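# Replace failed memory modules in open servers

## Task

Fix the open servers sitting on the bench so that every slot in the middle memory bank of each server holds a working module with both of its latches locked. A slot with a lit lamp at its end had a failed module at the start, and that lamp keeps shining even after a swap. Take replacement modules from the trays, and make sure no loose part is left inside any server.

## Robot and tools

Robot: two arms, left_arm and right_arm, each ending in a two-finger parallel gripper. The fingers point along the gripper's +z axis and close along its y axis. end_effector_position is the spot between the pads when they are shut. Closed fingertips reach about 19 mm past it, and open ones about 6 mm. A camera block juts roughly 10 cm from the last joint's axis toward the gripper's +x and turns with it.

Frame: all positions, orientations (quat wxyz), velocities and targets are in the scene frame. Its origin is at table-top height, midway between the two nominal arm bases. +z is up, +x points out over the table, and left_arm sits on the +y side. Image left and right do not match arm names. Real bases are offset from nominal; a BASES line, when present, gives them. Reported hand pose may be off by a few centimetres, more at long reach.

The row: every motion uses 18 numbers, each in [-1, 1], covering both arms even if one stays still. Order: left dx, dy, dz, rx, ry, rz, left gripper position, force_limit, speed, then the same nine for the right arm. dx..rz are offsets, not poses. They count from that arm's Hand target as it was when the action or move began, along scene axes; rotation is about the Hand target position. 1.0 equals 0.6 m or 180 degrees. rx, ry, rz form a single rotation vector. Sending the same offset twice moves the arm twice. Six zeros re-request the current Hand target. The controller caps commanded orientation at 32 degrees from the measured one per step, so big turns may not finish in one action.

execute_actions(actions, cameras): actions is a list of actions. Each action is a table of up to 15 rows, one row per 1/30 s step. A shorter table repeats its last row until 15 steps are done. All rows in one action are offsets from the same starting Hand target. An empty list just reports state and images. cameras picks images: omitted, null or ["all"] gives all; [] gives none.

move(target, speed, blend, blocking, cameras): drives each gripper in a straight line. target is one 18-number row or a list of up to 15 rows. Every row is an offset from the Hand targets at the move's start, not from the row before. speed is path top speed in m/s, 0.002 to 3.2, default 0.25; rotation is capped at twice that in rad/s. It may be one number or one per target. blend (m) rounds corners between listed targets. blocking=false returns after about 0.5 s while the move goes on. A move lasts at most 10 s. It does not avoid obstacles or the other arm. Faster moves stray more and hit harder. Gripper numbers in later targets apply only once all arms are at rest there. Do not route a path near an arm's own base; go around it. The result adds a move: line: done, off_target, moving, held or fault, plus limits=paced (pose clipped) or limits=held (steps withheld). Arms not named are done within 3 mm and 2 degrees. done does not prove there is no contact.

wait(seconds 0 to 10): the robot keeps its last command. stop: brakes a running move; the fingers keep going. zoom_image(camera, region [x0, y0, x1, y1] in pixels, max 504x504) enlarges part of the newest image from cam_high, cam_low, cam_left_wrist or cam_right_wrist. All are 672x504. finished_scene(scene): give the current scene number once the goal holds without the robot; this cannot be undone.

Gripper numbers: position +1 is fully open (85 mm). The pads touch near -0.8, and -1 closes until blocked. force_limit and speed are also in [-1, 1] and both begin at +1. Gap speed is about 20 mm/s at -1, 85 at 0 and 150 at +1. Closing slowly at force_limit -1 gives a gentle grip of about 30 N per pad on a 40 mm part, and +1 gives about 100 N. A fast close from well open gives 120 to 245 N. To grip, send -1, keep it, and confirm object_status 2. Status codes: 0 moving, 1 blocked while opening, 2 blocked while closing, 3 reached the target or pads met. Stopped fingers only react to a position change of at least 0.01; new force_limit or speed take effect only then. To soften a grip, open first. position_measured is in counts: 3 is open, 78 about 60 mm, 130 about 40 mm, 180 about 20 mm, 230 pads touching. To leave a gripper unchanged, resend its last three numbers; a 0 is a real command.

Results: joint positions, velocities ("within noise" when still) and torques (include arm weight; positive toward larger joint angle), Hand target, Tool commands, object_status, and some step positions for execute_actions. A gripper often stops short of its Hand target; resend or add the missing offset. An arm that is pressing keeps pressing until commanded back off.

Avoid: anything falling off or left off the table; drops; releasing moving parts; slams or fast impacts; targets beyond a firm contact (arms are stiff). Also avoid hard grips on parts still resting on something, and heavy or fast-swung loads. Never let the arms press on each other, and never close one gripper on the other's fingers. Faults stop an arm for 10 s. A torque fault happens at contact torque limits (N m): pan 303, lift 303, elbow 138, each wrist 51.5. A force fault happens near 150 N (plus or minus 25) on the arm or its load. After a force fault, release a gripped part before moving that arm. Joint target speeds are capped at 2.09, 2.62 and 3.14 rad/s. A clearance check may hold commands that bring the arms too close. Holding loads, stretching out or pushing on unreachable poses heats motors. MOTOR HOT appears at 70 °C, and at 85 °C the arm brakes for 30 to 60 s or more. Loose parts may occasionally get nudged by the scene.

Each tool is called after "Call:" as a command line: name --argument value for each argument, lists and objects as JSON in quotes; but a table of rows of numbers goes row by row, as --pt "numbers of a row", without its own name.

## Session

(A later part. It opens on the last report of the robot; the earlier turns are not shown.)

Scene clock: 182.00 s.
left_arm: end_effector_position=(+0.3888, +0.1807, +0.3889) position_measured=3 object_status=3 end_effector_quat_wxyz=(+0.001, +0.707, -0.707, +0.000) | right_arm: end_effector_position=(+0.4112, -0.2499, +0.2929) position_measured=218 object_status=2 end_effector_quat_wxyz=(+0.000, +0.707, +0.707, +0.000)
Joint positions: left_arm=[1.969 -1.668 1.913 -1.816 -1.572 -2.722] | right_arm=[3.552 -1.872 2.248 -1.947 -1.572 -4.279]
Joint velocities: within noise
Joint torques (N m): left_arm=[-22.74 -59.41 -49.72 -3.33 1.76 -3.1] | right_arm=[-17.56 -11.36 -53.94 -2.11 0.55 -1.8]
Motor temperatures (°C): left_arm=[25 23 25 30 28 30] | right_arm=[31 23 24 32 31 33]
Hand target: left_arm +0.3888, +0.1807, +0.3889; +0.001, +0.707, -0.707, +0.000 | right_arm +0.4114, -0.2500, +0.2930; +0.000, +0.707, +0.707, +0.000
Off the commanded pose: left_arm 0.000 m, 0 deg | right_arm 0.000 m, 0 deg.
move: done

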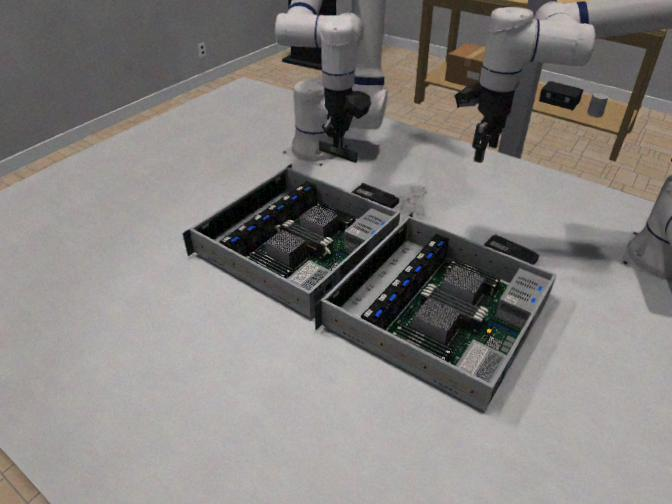

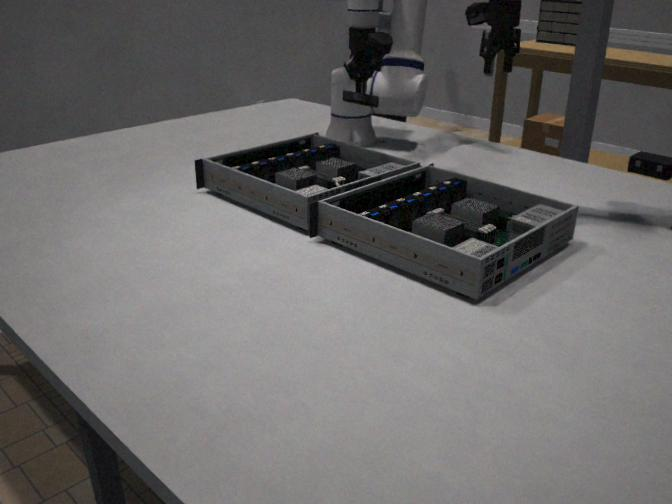

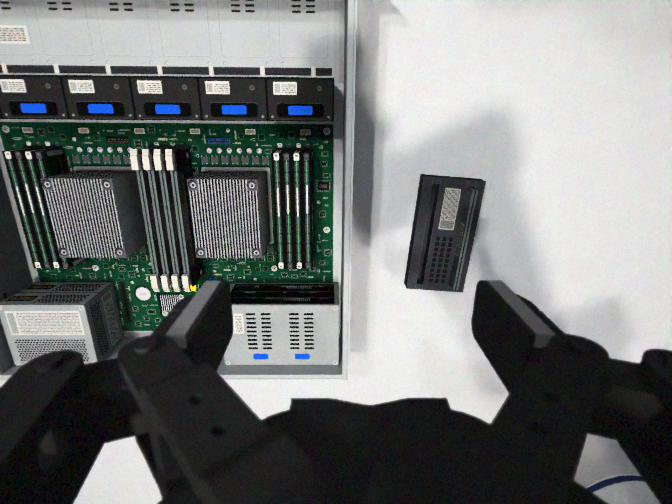

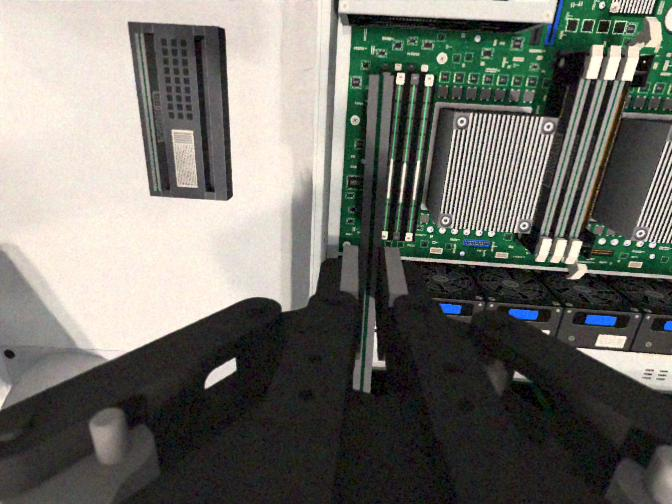

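Call:
move --target '[0,0,0,0,0,0,1,0,0,0.6,0.1,0.45,0,0,0,-1,0,-1]' --speed 0.35 --cameras '["cam_high","cam_low"]'

Scene clock: 206.00 s.
left_arm: end_effector_position=(+0.3888, +0.1807, +0.3889) position_measured=3 object_status=3 end_effector_quat_wxyz=(+0.001, +0.707, -0.707, +0.000) | right_arm: end_effector_position=(+0.7713, -0.1900, +0.5629) position_measured=218 object_status=2 end_effector_quat_wxyz=(+0.000, +0.707, +0.707, +0.000)
Joint positions: left_arm=[1.969 -1.668 1.913 -1.816 -1.572 -2.722] | right_arm=[3.432 -1.382 1.305 -1.495 -1.571 -4.398]
Joint velocities: within noise
Joint torques (N m): left_arm=[-21.72 -57.94 -49.44 -3.09 1.94 -3.21] | right_arm=[-13.66 -50.87 -56 -1.75 -3.87 -1.23]
Motor temperatures (°C): left_arm=[25 23 25 30 28 30] | right_arm=[30 23 24 32 31 33]
Hand target: left_arm +0.3888, +0.1807, +0.3889; +0.001, +0.707, -0.707, +0.000 | right_arm +0.7714, -0.1900, +0.5630; +0.000, +0.707, +0.707, +0.000
Off the commanded pose: left_arm 0.000 m, 0 deg | right_arm 0.000 m, 0 deg.
move: done
Images, in order (width x height): cam_high 672x504, cam_low 672x504.

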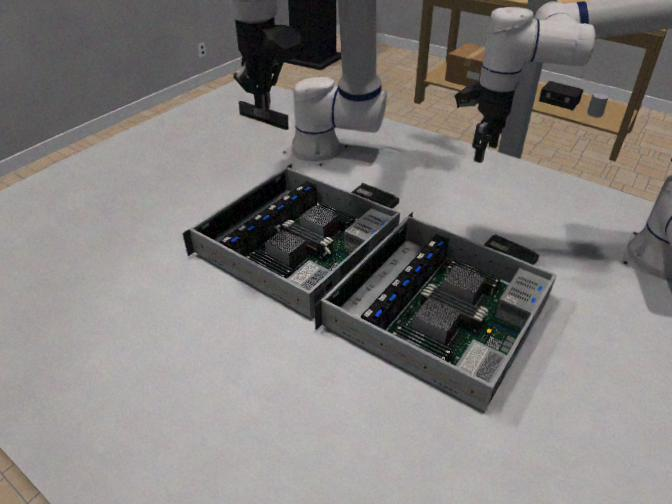

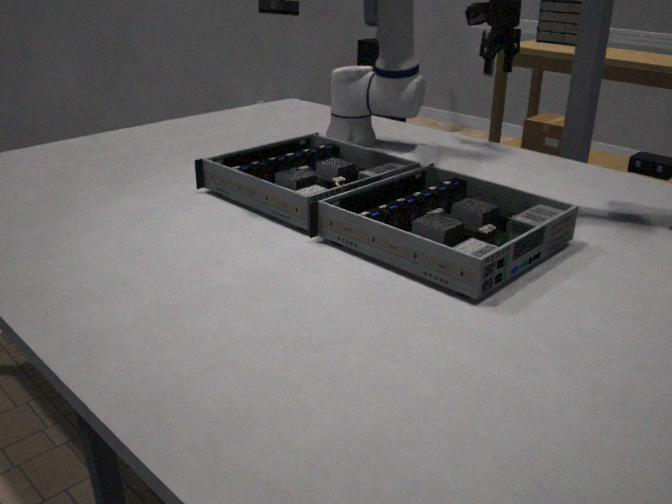

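Call:
zoom_image --camera "cam_low" --region '[254, 0, 304, 20]'

Call:
zoom_image --camera "cam_high" --region '[232, 95, 294, 135]'

Scaled by 10.080 from the camera's 672x504 image, which has a finer 960x720 frame.

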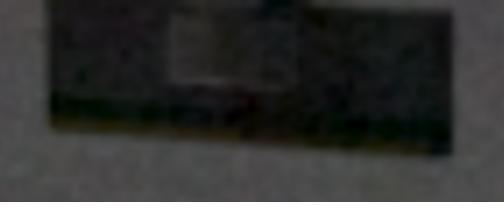

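Scaled by 8.129 from the camera's 672x504 image, which has a finer 960x720 frame.

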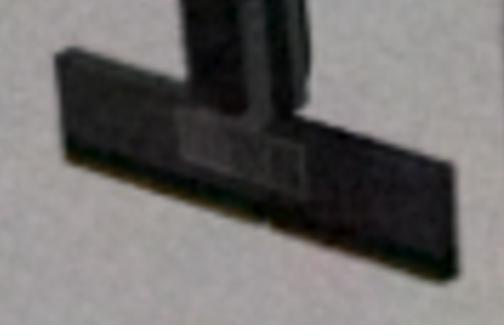

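Call:
move --pt "0 0 0 0 0 0 1 0 0 -0.1 -0.05 0 0 0 -0.5 -1 0 -1" --pt "0 0 0 0 0 0 1 0 0 -0.266 -0.085 -0.5 0 0 -0.999 -1 0 -1" --pt "0 0 0 0 0 0 1 0 0 -0.266 -0.085 -0.605 0 0 -0.999 -1 0 -1" --speed 0.35 --blend 0.03

Call:
zoom_image --camera "cam_right_wrist" --region '[200, 0, 520, 400]'

Scene clock: 250.00 s.
left_arm: end_effector_position=(+0.3888, +0.1807, +0.3889) position_measured=3 object_status=3 end_effector_quat_wxyz=(+0.001, +0.707, -0.707, +0.000) | right_arm: end_effector_position=(+0.6118, -0.2410, +0.2001) position_measured=218 object_status=2 end_effector_quat_wxyz=(+0.000, +0.708, -0.706, +0.000)
Joint positions: left_arm=[1.969 -1.668 1.913 -1.816 -1.572 -2.722] | right_arm=[3.433 -1.489 2.101 -2.183 -1.57 -1.259]
Joint velocities: within noise
Joint torques (N m): left_arm=[-21.03 -57.73 -47.28 -3.43 1.94 -2.35] | right_arm=[13.14 -34.61 -32.9 -7.47 -3.64 2.42]
Motor temperatures (°C): left_arm=[25 22 25 30 28 29] | right_arm=[30 23 24 32 31 33]
Hand target: left_arm +0.3888, +0.1807, +0.3889; +0.001, +0.707, -0.707, +0.000 | right_arm +0.6118, -0.2410, +0.2000; +0.000, +0.708, -0.706, +0.000
Off the commanded pose: left_arm 0.000 m, 0 deg | right_arm 0.000 m, 0 deg.
move: done

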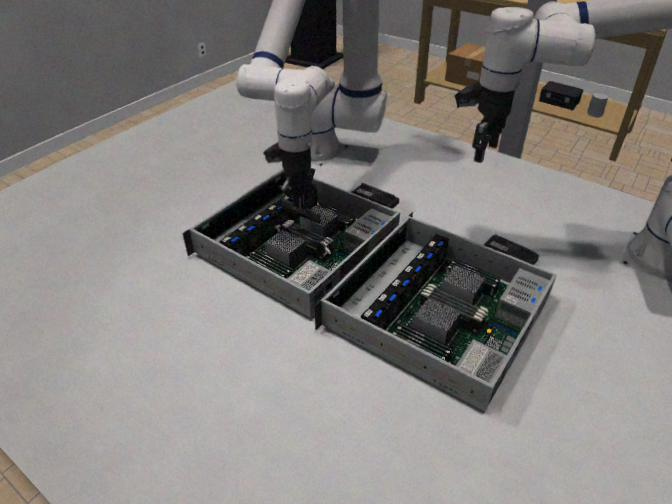

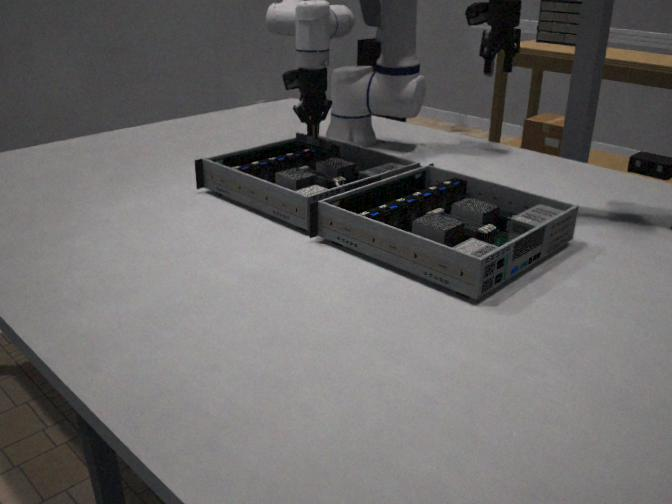

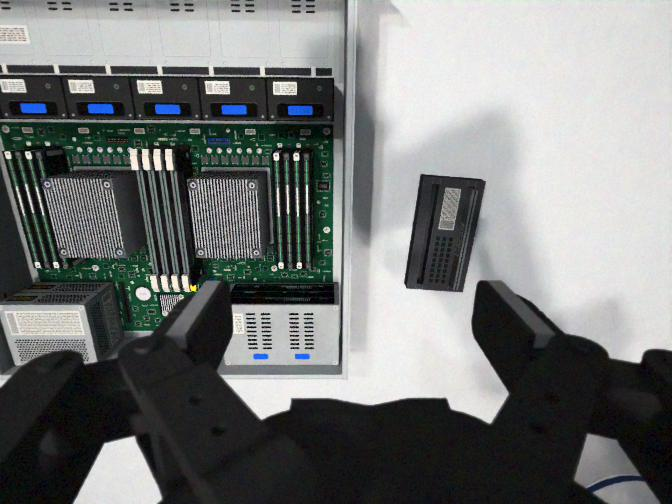

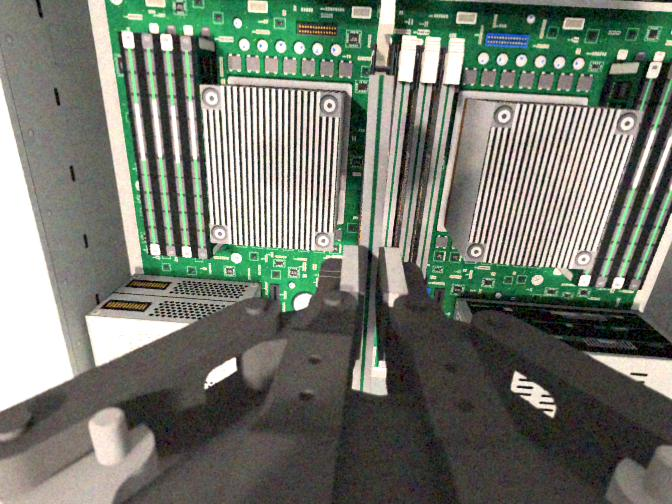

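Scaled by 1.260 from the camera's 672x504 image, which has a finer 960x720 frame.

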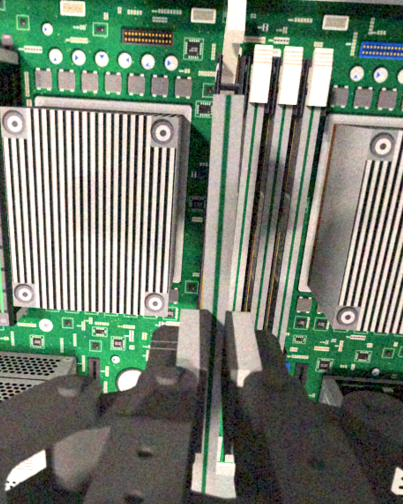

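Call:
move --target '[0,0,0,0,0,0,1,0,0,-0.0115,-0.0042,-0.11,0,0,0.006,-1,0,-1]' --speed 0.06 --cameras '["cam_right_wrist","cam_high","cam_low"]'

Call:
zoom_image --camera "cam_right_wrist" --region '[230, 0, 500, 400]'

Call:
zoom_image --camera "cam_high" --region '[260, 205, 340, 265]'

Call:
zoom_image --camera "cam_low" --region '[270, 130, 360, 200]'

Scene clock: 292.83 s.
left_arm: end_effector_position=(+0.3888, +0.1807, +0.3889) position_measured=3 object_status=3 end_effector_quat_wxyz=(+0.001, +0.707, -0.707, +0.000) | right_arm: end_effector_position=(+0.6049, -0.2435, +0.1341) position_measured=218 object_status=2 end_effector_quat_wxyz=(+0.000, +0.715, -0.699, +0.000)
Joint positions: left_arm=[1.969 -1.668 1.913 -1.816 -1.572 -2.722] | right_arm=[3.432 -1.42 2.17 -2.32 -1.57 -1.278]
Joint velocities: within noise
Joint torques (N m): left_arm=[-23.09 -59.27 -46.56 -3.15 1.96 -2.66] | right_arm=[-11.22 -37.98 -28.52 -7.2 -3.27 -1.76]
Motor temperatures (°C): left_arm=[25 22 25 30 28 29] | right_arm=[30 23 24 32 31 33]
Hand target: left_arm +0.3888, +0.1807, +0.3889; +0.001, +0.707, -0.707, +0.000 | right_arm +0.6049, -0.2435, +0.1340; +0.000, +0.715, -0.699, +0.000
Off the commanded pose: left_arm 0.000 m, 0 deg | right_arm 0.000 m, 0 deg.
move: done
Images, in order (width x height): cam_high 672x504, cam_low 672x504, cam_right_wrist 672x504.

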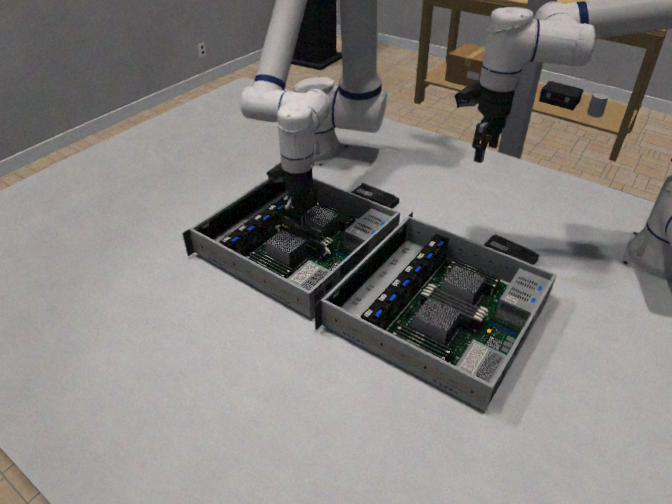

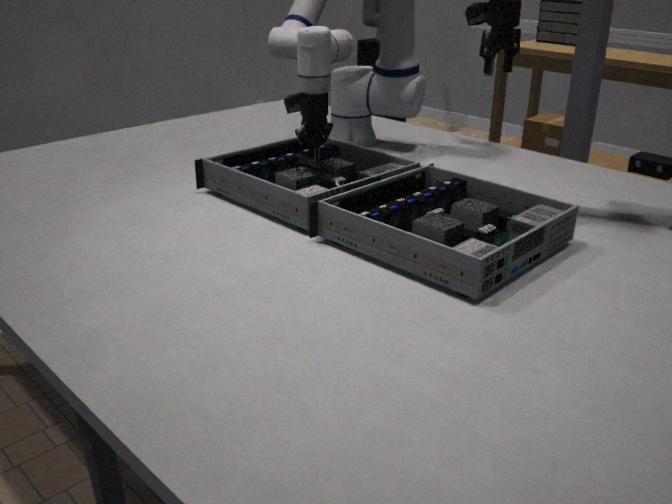

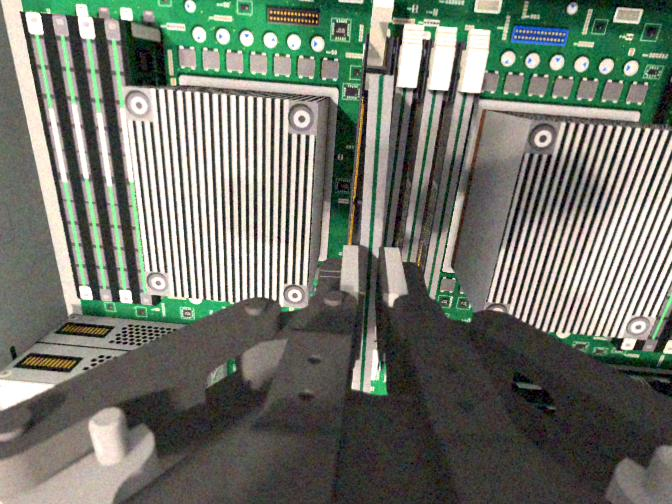

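Scaled by 1.260 from the camera's 672x504 image, which has a finer 960x720 frame.

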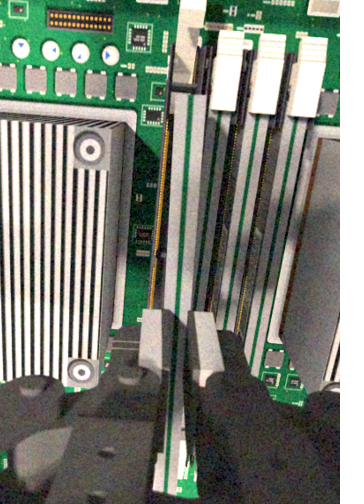

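Scaled by 6.300 from the camera's 672x504 image, which has a finer 960x720 frame.

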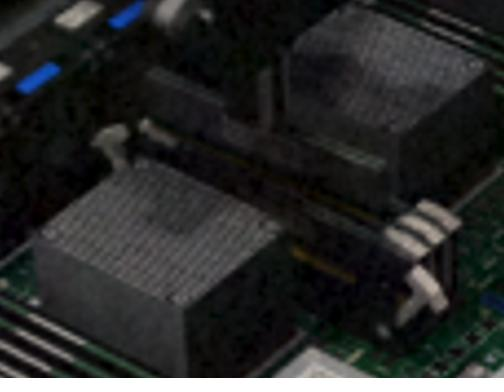

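Scaled by 5.600 from the camera's 672x504 image, which has a finer 960x720 frame.

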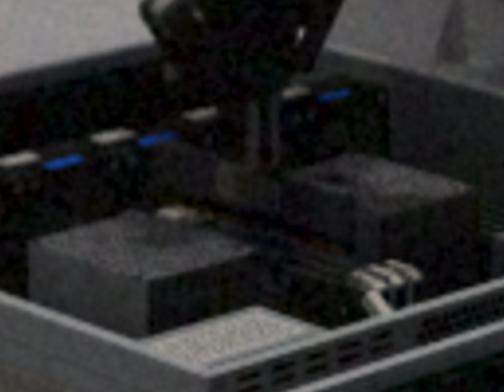

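Call:
zoom_image --camera "cam_right_wrist" --region '[330, 60, 510, 270]'

Scaled by 2.400 from the camera's 672x504 image, which has a finer 960x720 frame.

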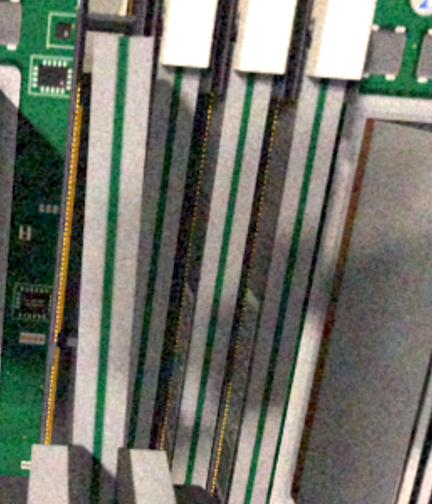

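Call:
move --target '[0,0,0,0,0,0,1,0,0,0.0025,-0.0008,-0.015,0,0,-0.0115,-1,0,-1]' --speed 0.05 --cameras '["cam_right_wrist","cam_high"]'

Call:
zoom_image --camera "cam_right_wrist" --region '[330, 40, 510, 250]'

Call:
zoom_image --camera "cam_high" --region '[270, 205, 340, 260]'

Scene clock: 324.53 s.
left_arm: end_effector_position=(+0.3888, +0.1807, +0.3889) position_measured=3 object_status=3 end_effector_quat_wxyz=(+0.001, +0.707, -0.707, +0.000) | right_arm: end_effector_position=(+0.6064, -0.2439, +0.1250) position_measured=218 object_status=2 end_effector_quat_wxyz=(+0.000, +0.702, -0.712, +0.000)
Joint positions: left_arm=[1.969 -1.668 1.913 -1.816 -1.572 -2.722] | right_arm=[3.431 -1.406 2.175 -2.339 -1.57 -1.244]
Joint velocities: within noise
Joint torques (N m): left_arm=[-20.35 -56.35 -44.92 -3.41 1.71 -2.52] | right_arm=[-13.97 -35.47 -29.43 -7.43 0.25 2.1]
Motor temperatures (°C): left_arm=[25 22 25 30 28 29] | right_arm=[30 23 24 32 31 33]
Hand target: left_arm +0.3888, +0.1807, +0.3889; +0.001, +0.707, -0.707, +0.000 | right_arm +0.6064, -0.2440, +0.1250; +0.000, +0.702, -0.712, +0.000
Off the commanded pose: left_arm 0.000 m, 0 deg | right_arm 0.000 m, 0 deg.
move: done
Images, in order (width x height): cam_high 672x504, cam_right_wrist 672x504.

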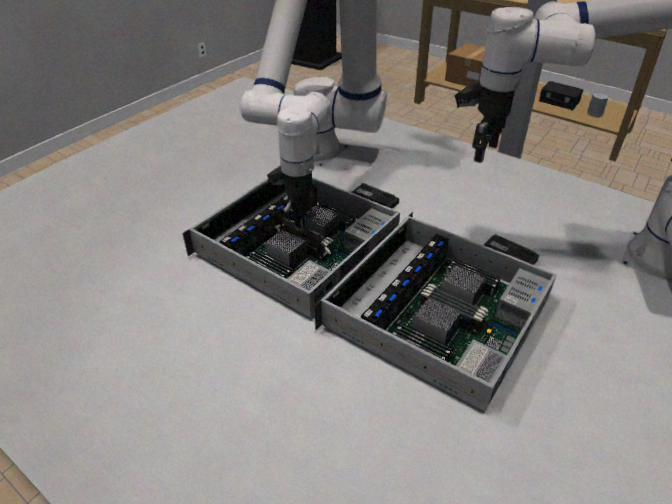

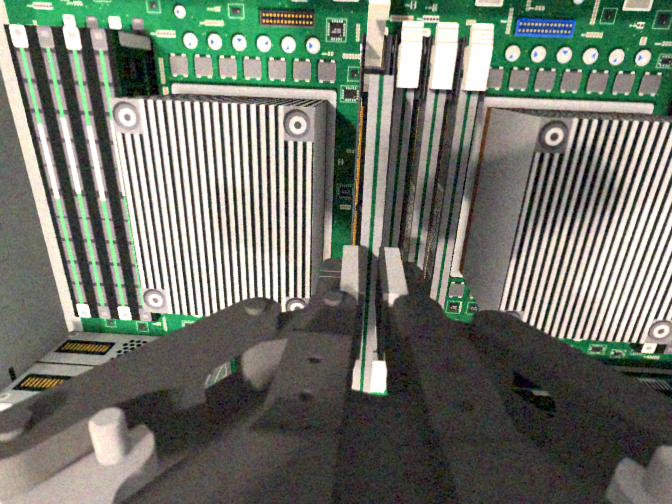

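Scaled by 2.400 from the camera's 672x504 image, which has a finer 960x720 frame.

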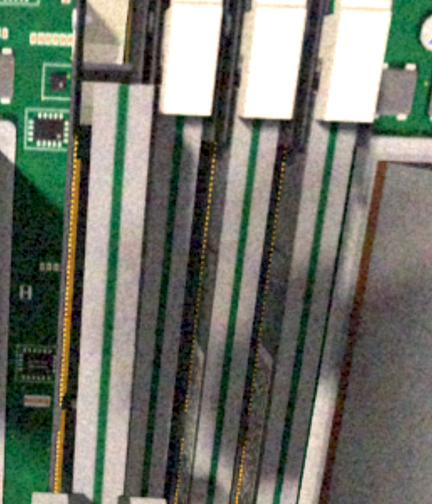

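Scaled by 7.200 from the camera's 672x504 image, which has a finer 960x720 frame.

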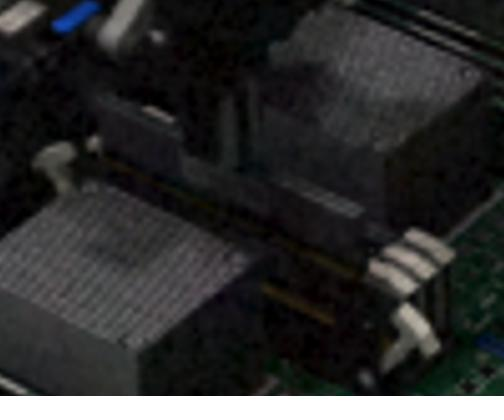

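Call:
move --target '[0,0,0,0,0,0,1,0,0,0.0004,0,-0.036,0,0,0,-1,0,-1]' --speed 0.025 --cameras '["cam_right_wrist","cam_high"]'

Call:
zoom_image --camera "cam_right_wrist" --region '[330, 20, 510, 230]'

Call:
zoom_image --camera "cam_high" --region '[270, 205, 340, 260]'

Scene clock: 350.60 s.
left_arm: end_effector_position=(+0.3888, +0.1807, +0.3889) position_measured=3 object_status=3 end_effector_quat_wxyz=(+0.001, +0.707, -0.707, +0.000) | right_arm: end_effector_position=(+0.6062, -0.2442, +0.1028) position_measured=218 object_status=2 end_effector_quat_wxyz=(+0.001, +0.702, -0.712, -0.001)
Joint positions: left_arm=[1.969 -1.668 1.913 -1.816 -1.572 -2.722] | right_arm=[3.431 -1.375 2.19 -2.384 -1.57 -1.244]
Joint velocities: within noise
Joint torques (N m): left_arm=[-21.17 -56.09 -44.74 -2.89 1.64 -2.32] | right_arm=[-4.7 -40.98 -28.78 -2.05 -1.89 -1.13]
Motor temperatures (°C): left_arm=[25 22 25 30 28 29] | right_arm=[30 23 24 32 31 33]
Hand target: left_arm +0.3888, +0.1807, +0.3889; +0.001, +0.707, -0.707, +0.000 | right_arm +0.6066, -0.2440, +0.1034; +0.000, +0.702, -0.712, +0.000
Off the commanded pose: left_arm 0.000 m, 0 deg | right_arm 0.001 m, 0 deg.
move: done
Images, in order (width x height): cam_high 672x504, cam_right_wrist 672x504.

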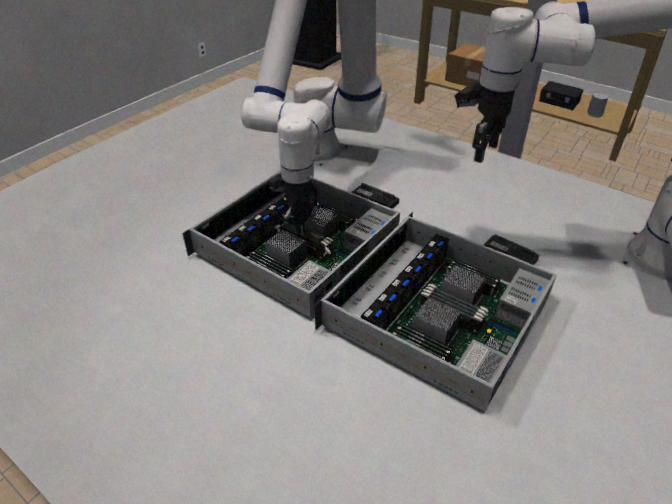

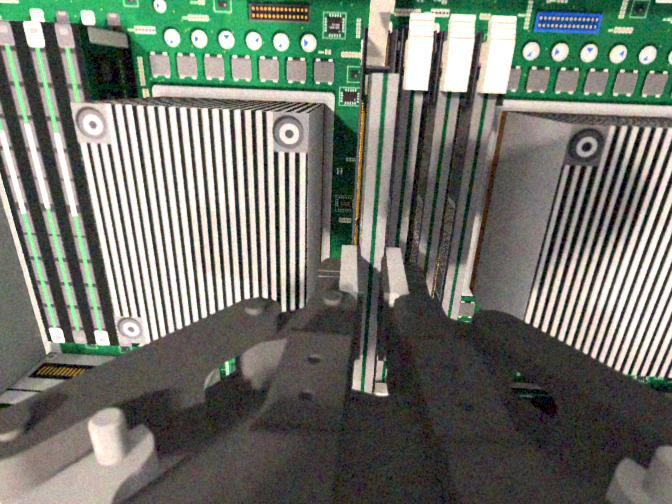

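Scaled by 2.400 from the camera's 672x504 image, which has a finer 960x720 frame.

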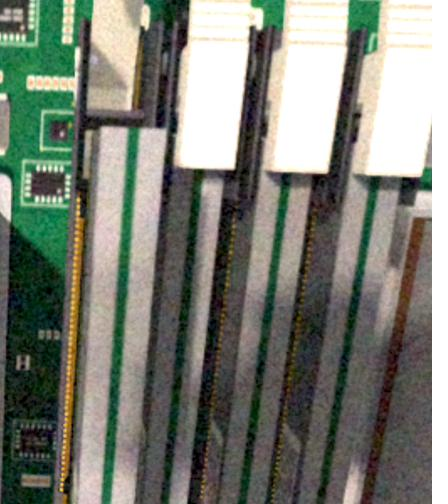

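Scaled by 7.200 from the camera's 672x504 image, which has a finer 960x720 frame.

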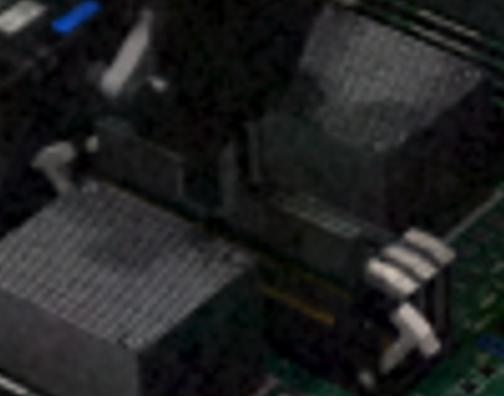

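Call:
move --pt "0 0 0 0 0 0 1 0 0 0 0 0.01 0 0 0 -1 0 -1" --pt "0 0 0 0 0 0 1 0 0 0.001 0.0018 0.01 0 0 0 -1 0 -1" --pt "0 0 0 0 0 0 1 0 0 0.001 0.0018 -0.004 0 0 0 -1 0 -1" --speed 0.02 --cameras '["cam_right_wrist","cam_high"]'

Call:
zoom_image --camera "cam_right_wrist" --region '[330, 20, 510, 230]'

Call:
zoom_image --camera "cam_high" --region '[270, 205, 340, 260]'

Scene clock: 366.60 s.
left_arm: end_effector_position=(+0.3888, +0.1807, +0.3889) position_measured=3 object_status=3 end_effector_quat_wxyz=(+0.001, +0.707, -0.707, +0.000) | right_arm: end_effector_position=(+0.6072, -0.2429, +0.1011) position_measured=218 object_status=2 end_effector_quat_wxyz=(+0.000, +0.702, -0.712, +0.000)
Joint positions: left_arm=[1.969 -1.668 1.913 -1.816 -1.572 -2.722] | right_arm=[3.432 -1.37 2.189 -2.389 -1.57 -1.242]
Joint velocities: within noise
Joint torques (N m): left_arm=[-21.82 -55.78 -43.95 -3.62 1.95 -2.44] | right_arm=[14.36 -35.21 -22.01 -5.59 -1.64 2.24]
Motor temperatures (°C): left_arm=[24 22 25 30 28 29] | right_arm=[30 23 24 32 31 33]
Hand target: left_arm +0.3888, +0.1807, +0.3889; +0.001, +0.707, -0.707, +0.000 | right_arm +0.6072, -0.2429, +0.1010; +0.000, +0.702, -0.712, +0.000
Off the commanded pose: left_arm 0.000 m, 0 deg | right_arm 0.000 m, 0 deg.
move: done
Images, in order (width x height): cam_high 672x504, cam_right_wrist 672x504.

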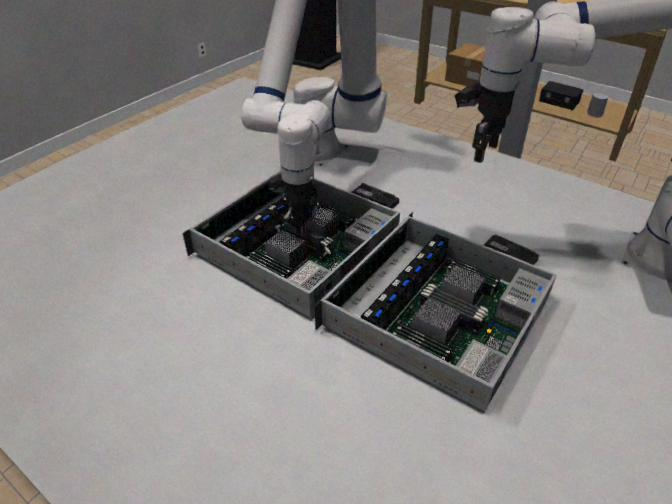

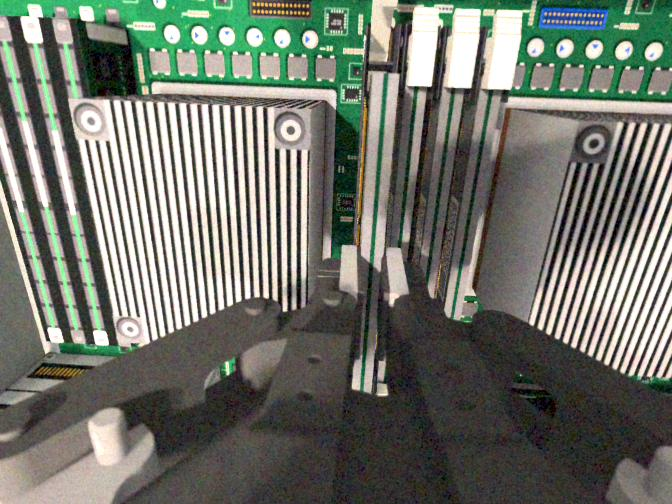

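Scaled by 2.400 from the camera's 672x504 image, which has a finer 960x720 frame.

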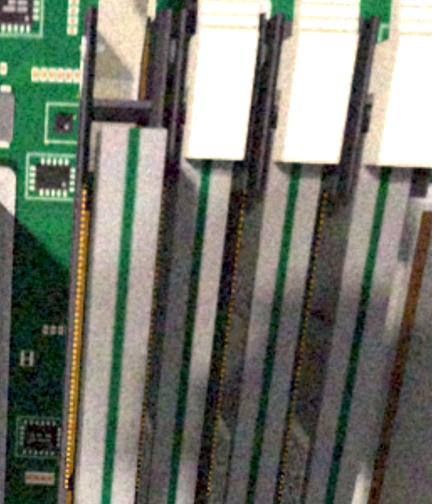

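Scaled by 7.200 from the camera's 672x504 image, which has a finer 960x720 frame.

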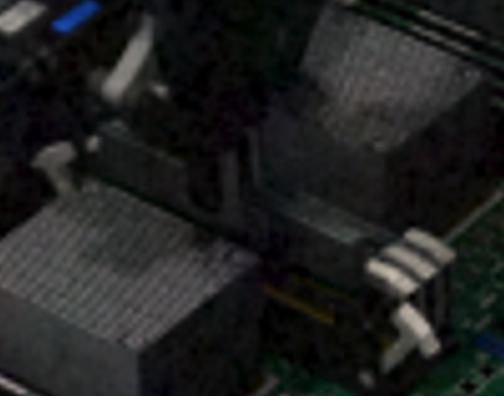

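Call:
move --target '[0,0,0,0,0,0,1,0,0,0.001,0,-0.008,0,0,0,-1,0,-1]' --speed 0.012 --cameras '["cam_right_wrist","cam_high"]'

Call:
zoom_image --camera "cam_right_wrist" --region '[330, 20, 510, 230]'

Scene clock: 377.80 s.
left_arm: end_effector_position=(+0.3888, +0.1807, +0.3889) position_measured=3 object_status=3 end_effector_quat_wxyz=(+0.001, +0.707, -0.707, +0.000) | right_arm: end_effector_position=(+0.6078, -0.2430, +0.0963) position_measured=218 object_status=2 end_effector_quat_wxyz=(+0.000, +0.702, -0.712, +0.000)
Joint positions: left_arm=[1.969 -1.668 1.913 -1.816 -1.572 -2.722] | right_arm=[3.432 -1.362 2.191 -2.399 -1.57 -1.243]
Joint velocities: within noise
Joint torques (N m): left_arm=[-20.29 -55.12 -44.7 -3.4 1.44 -2.01] | right_arm=[16.06 -29.79 -33.12 -11.82 20.77 -1.3]
Motor temperatures (°C): left_arm=[24 22 25 30 28 29] | right_arm=[30 23 24 32 31 33]
Hand target: left_arm +0.3888, +0.1807, +0.3889; +0.001, +0.707, -0.707, +0.000 | right_arm +0.6078, -0.2429, +0.0962; +0.000, +0.702, -0.712, +0.000
Off the commanded pose: left_arm 0.000 m, 0 deg | right_arm 0.000 m, 0 deg.
move: done
Images, in order (width x height): cam_high 672x504, cam_right_wrist 672x504.

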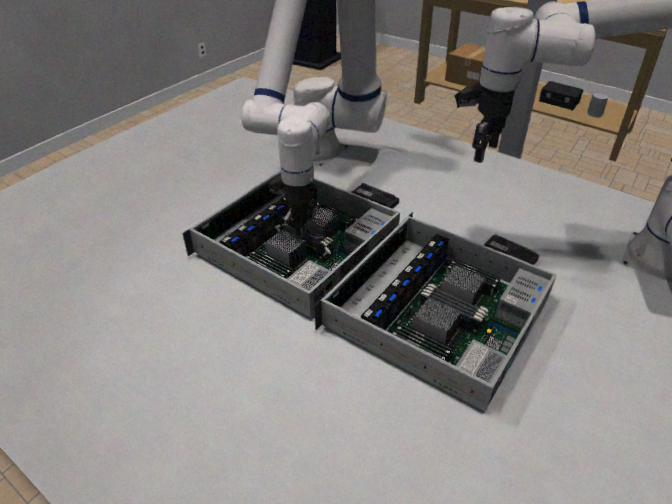

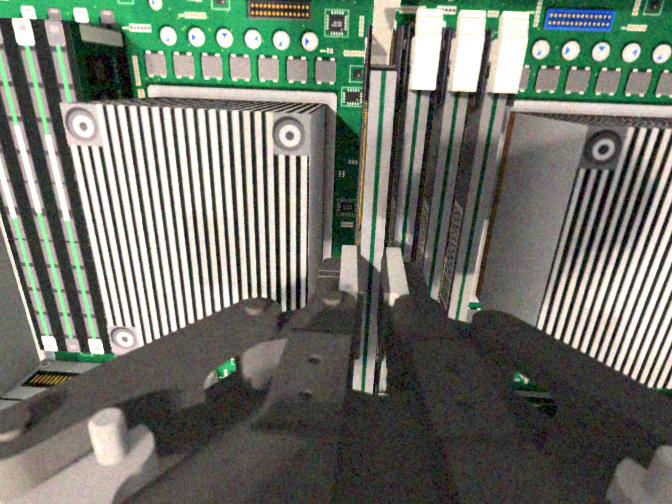

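Scaled by 2.400 from the camera's 672x504 image, which has a finer 960x720 frame.

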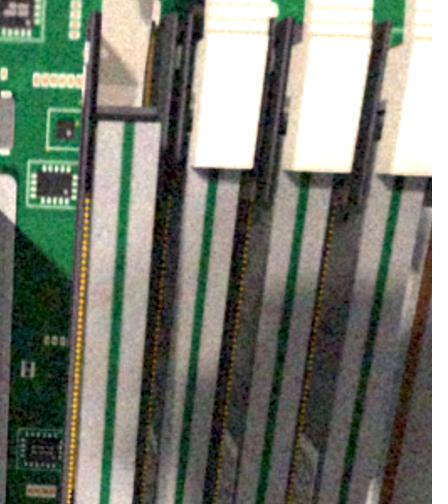

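Call:
zoom_image --camera "cam_high" --region '[300, 225, 340, 260]'

Call:
zoom_image --camera "cam_high" --region '[270, 205, 340, 260]'

Call:
zoom_image --camera "cam_low" --region '[280, 140, 360, 200]'

Scaled by 12.600 from the camera's 672x504 image, which has a finer 960x720 frame.

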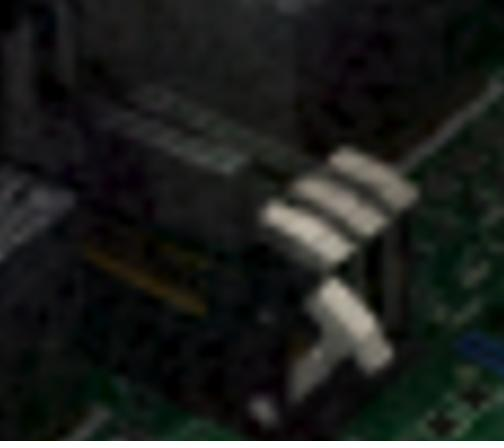

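Scaled by 7.200 from the camera's 672x504 image, which has a finer 960x720 frame.

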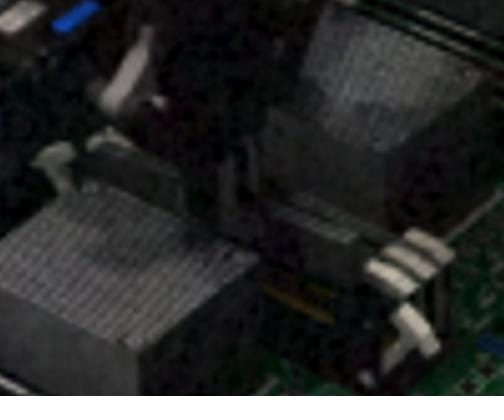

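This scene's latest camera images include none from cam_low. They are from: cam_high, cam_right_wrist. cam_low's image comes with the result of a call that names it in "cameras".

Call:
move --target '[0,0,0,0,0,0,1,0,0,0,0,0.035,0,0,0,-1,0,-1]' --speed 0.03

Call:
zoom_image --camera "cam_high" --region '[275, 205, 335, 250]'

Call:
zoom_image --camera "cam_low" --region '[285, 140, 355, 195]'

Call:
zoom_image --camera "cam_right_wrist" --region '[330, 20, 510, 230]'

Scene clock: 407.10 s.
left_arm: end_effector_position=(+0.3888, +0.1807, +0.3889) position_measured=3 object_status=3 end_effector_quat_wxyz=(+0.001, +0.707, -0.707, +0.000) | right_arm: end_effector_position=(+0.6078, -0.2429, +0.1170) position_measured=218 object_status=2 end_effector_quat_wxyz=(+0.000, +0.702, -0.712, +0.000)
Joint positions: left_arm=[1.969 -1.668 1.913 -1.816 -1.572 -2.722] | right_arm=[3.432 -1.392 2.177 -2.355 -1.57 -1.243]
Joint velocities: within noise
Joint torques (N m): left_arm=[-20.63 -54.62 -44.14 -3.11 1.54 -2.02] | right_arm=[-14.53 -62.61 -44.89 -1.72 -3.53 -1.15]
Motor temperatures (°C): left_arm=[24 22 25 30 28 29] | right_arm=[30 23 24 31 31 33]
Hand target: left_arm +0.3888, +0.1807, +0.3889; +0.001, +0.707, -0.707, +0.000 | right_arm +0.6078, -0.2429, +0.1172; +0.000, +0.702, -0.712, +0.000
Off the commanded pose: left_arm 0.000 m, 0 deg | right_arm 0.000 m, 0 deg.
move: done

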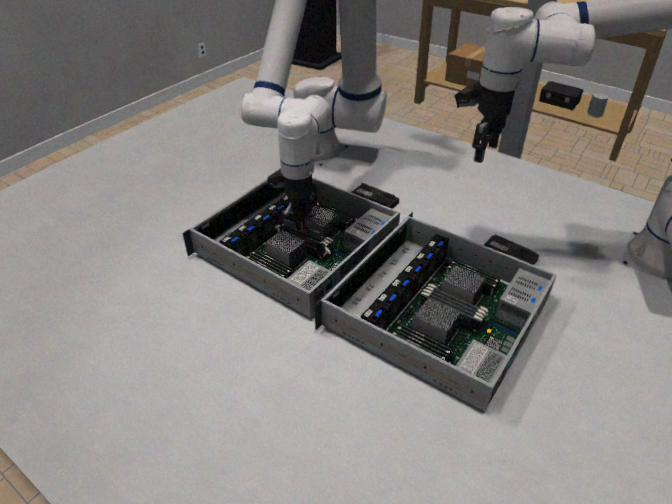

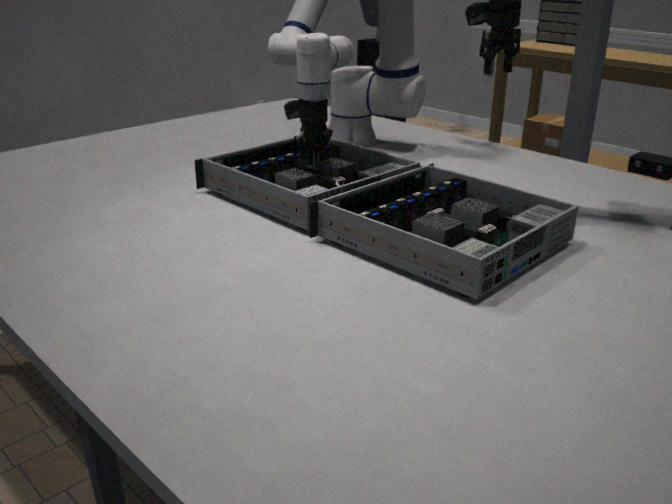

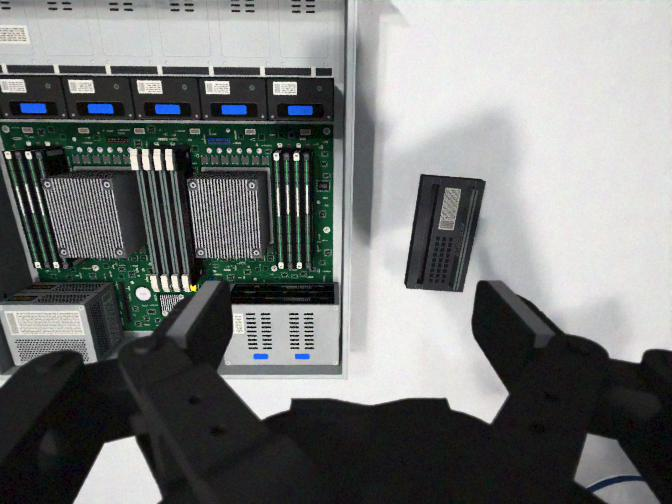

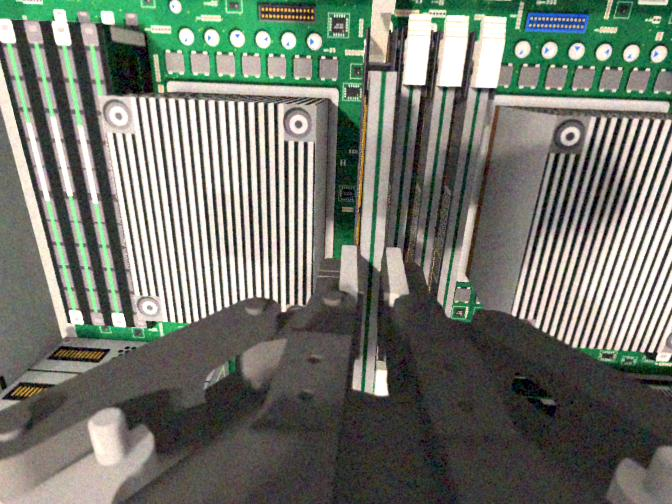

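Scaled by 8.400 from the camera's 672x504 image, which has a finer 960x720 frame.

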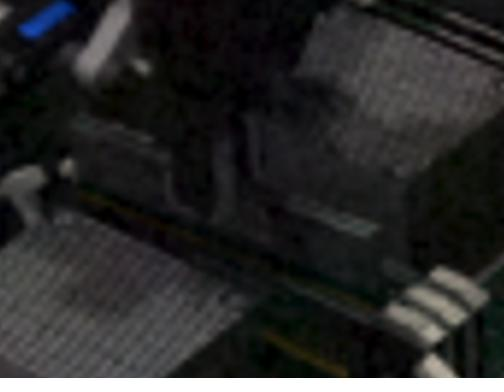

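Scaled by 7.200 from the camera's 672x504 image, which has a finer 960x720 frame.

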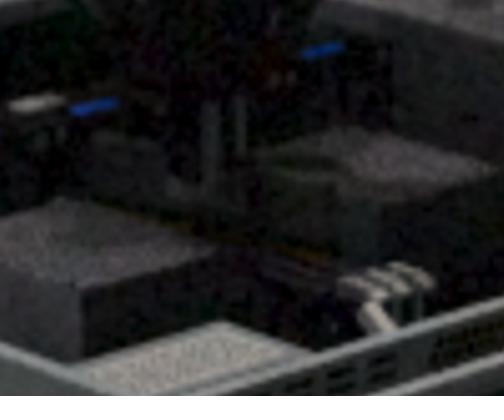

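Scaled by 2.400 from the camera's 672x504 image, which has a finer 960x720 frame.

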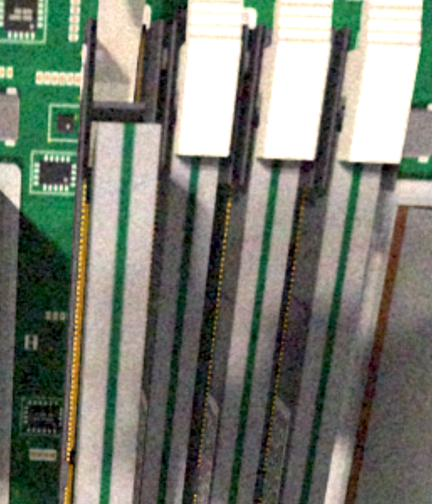

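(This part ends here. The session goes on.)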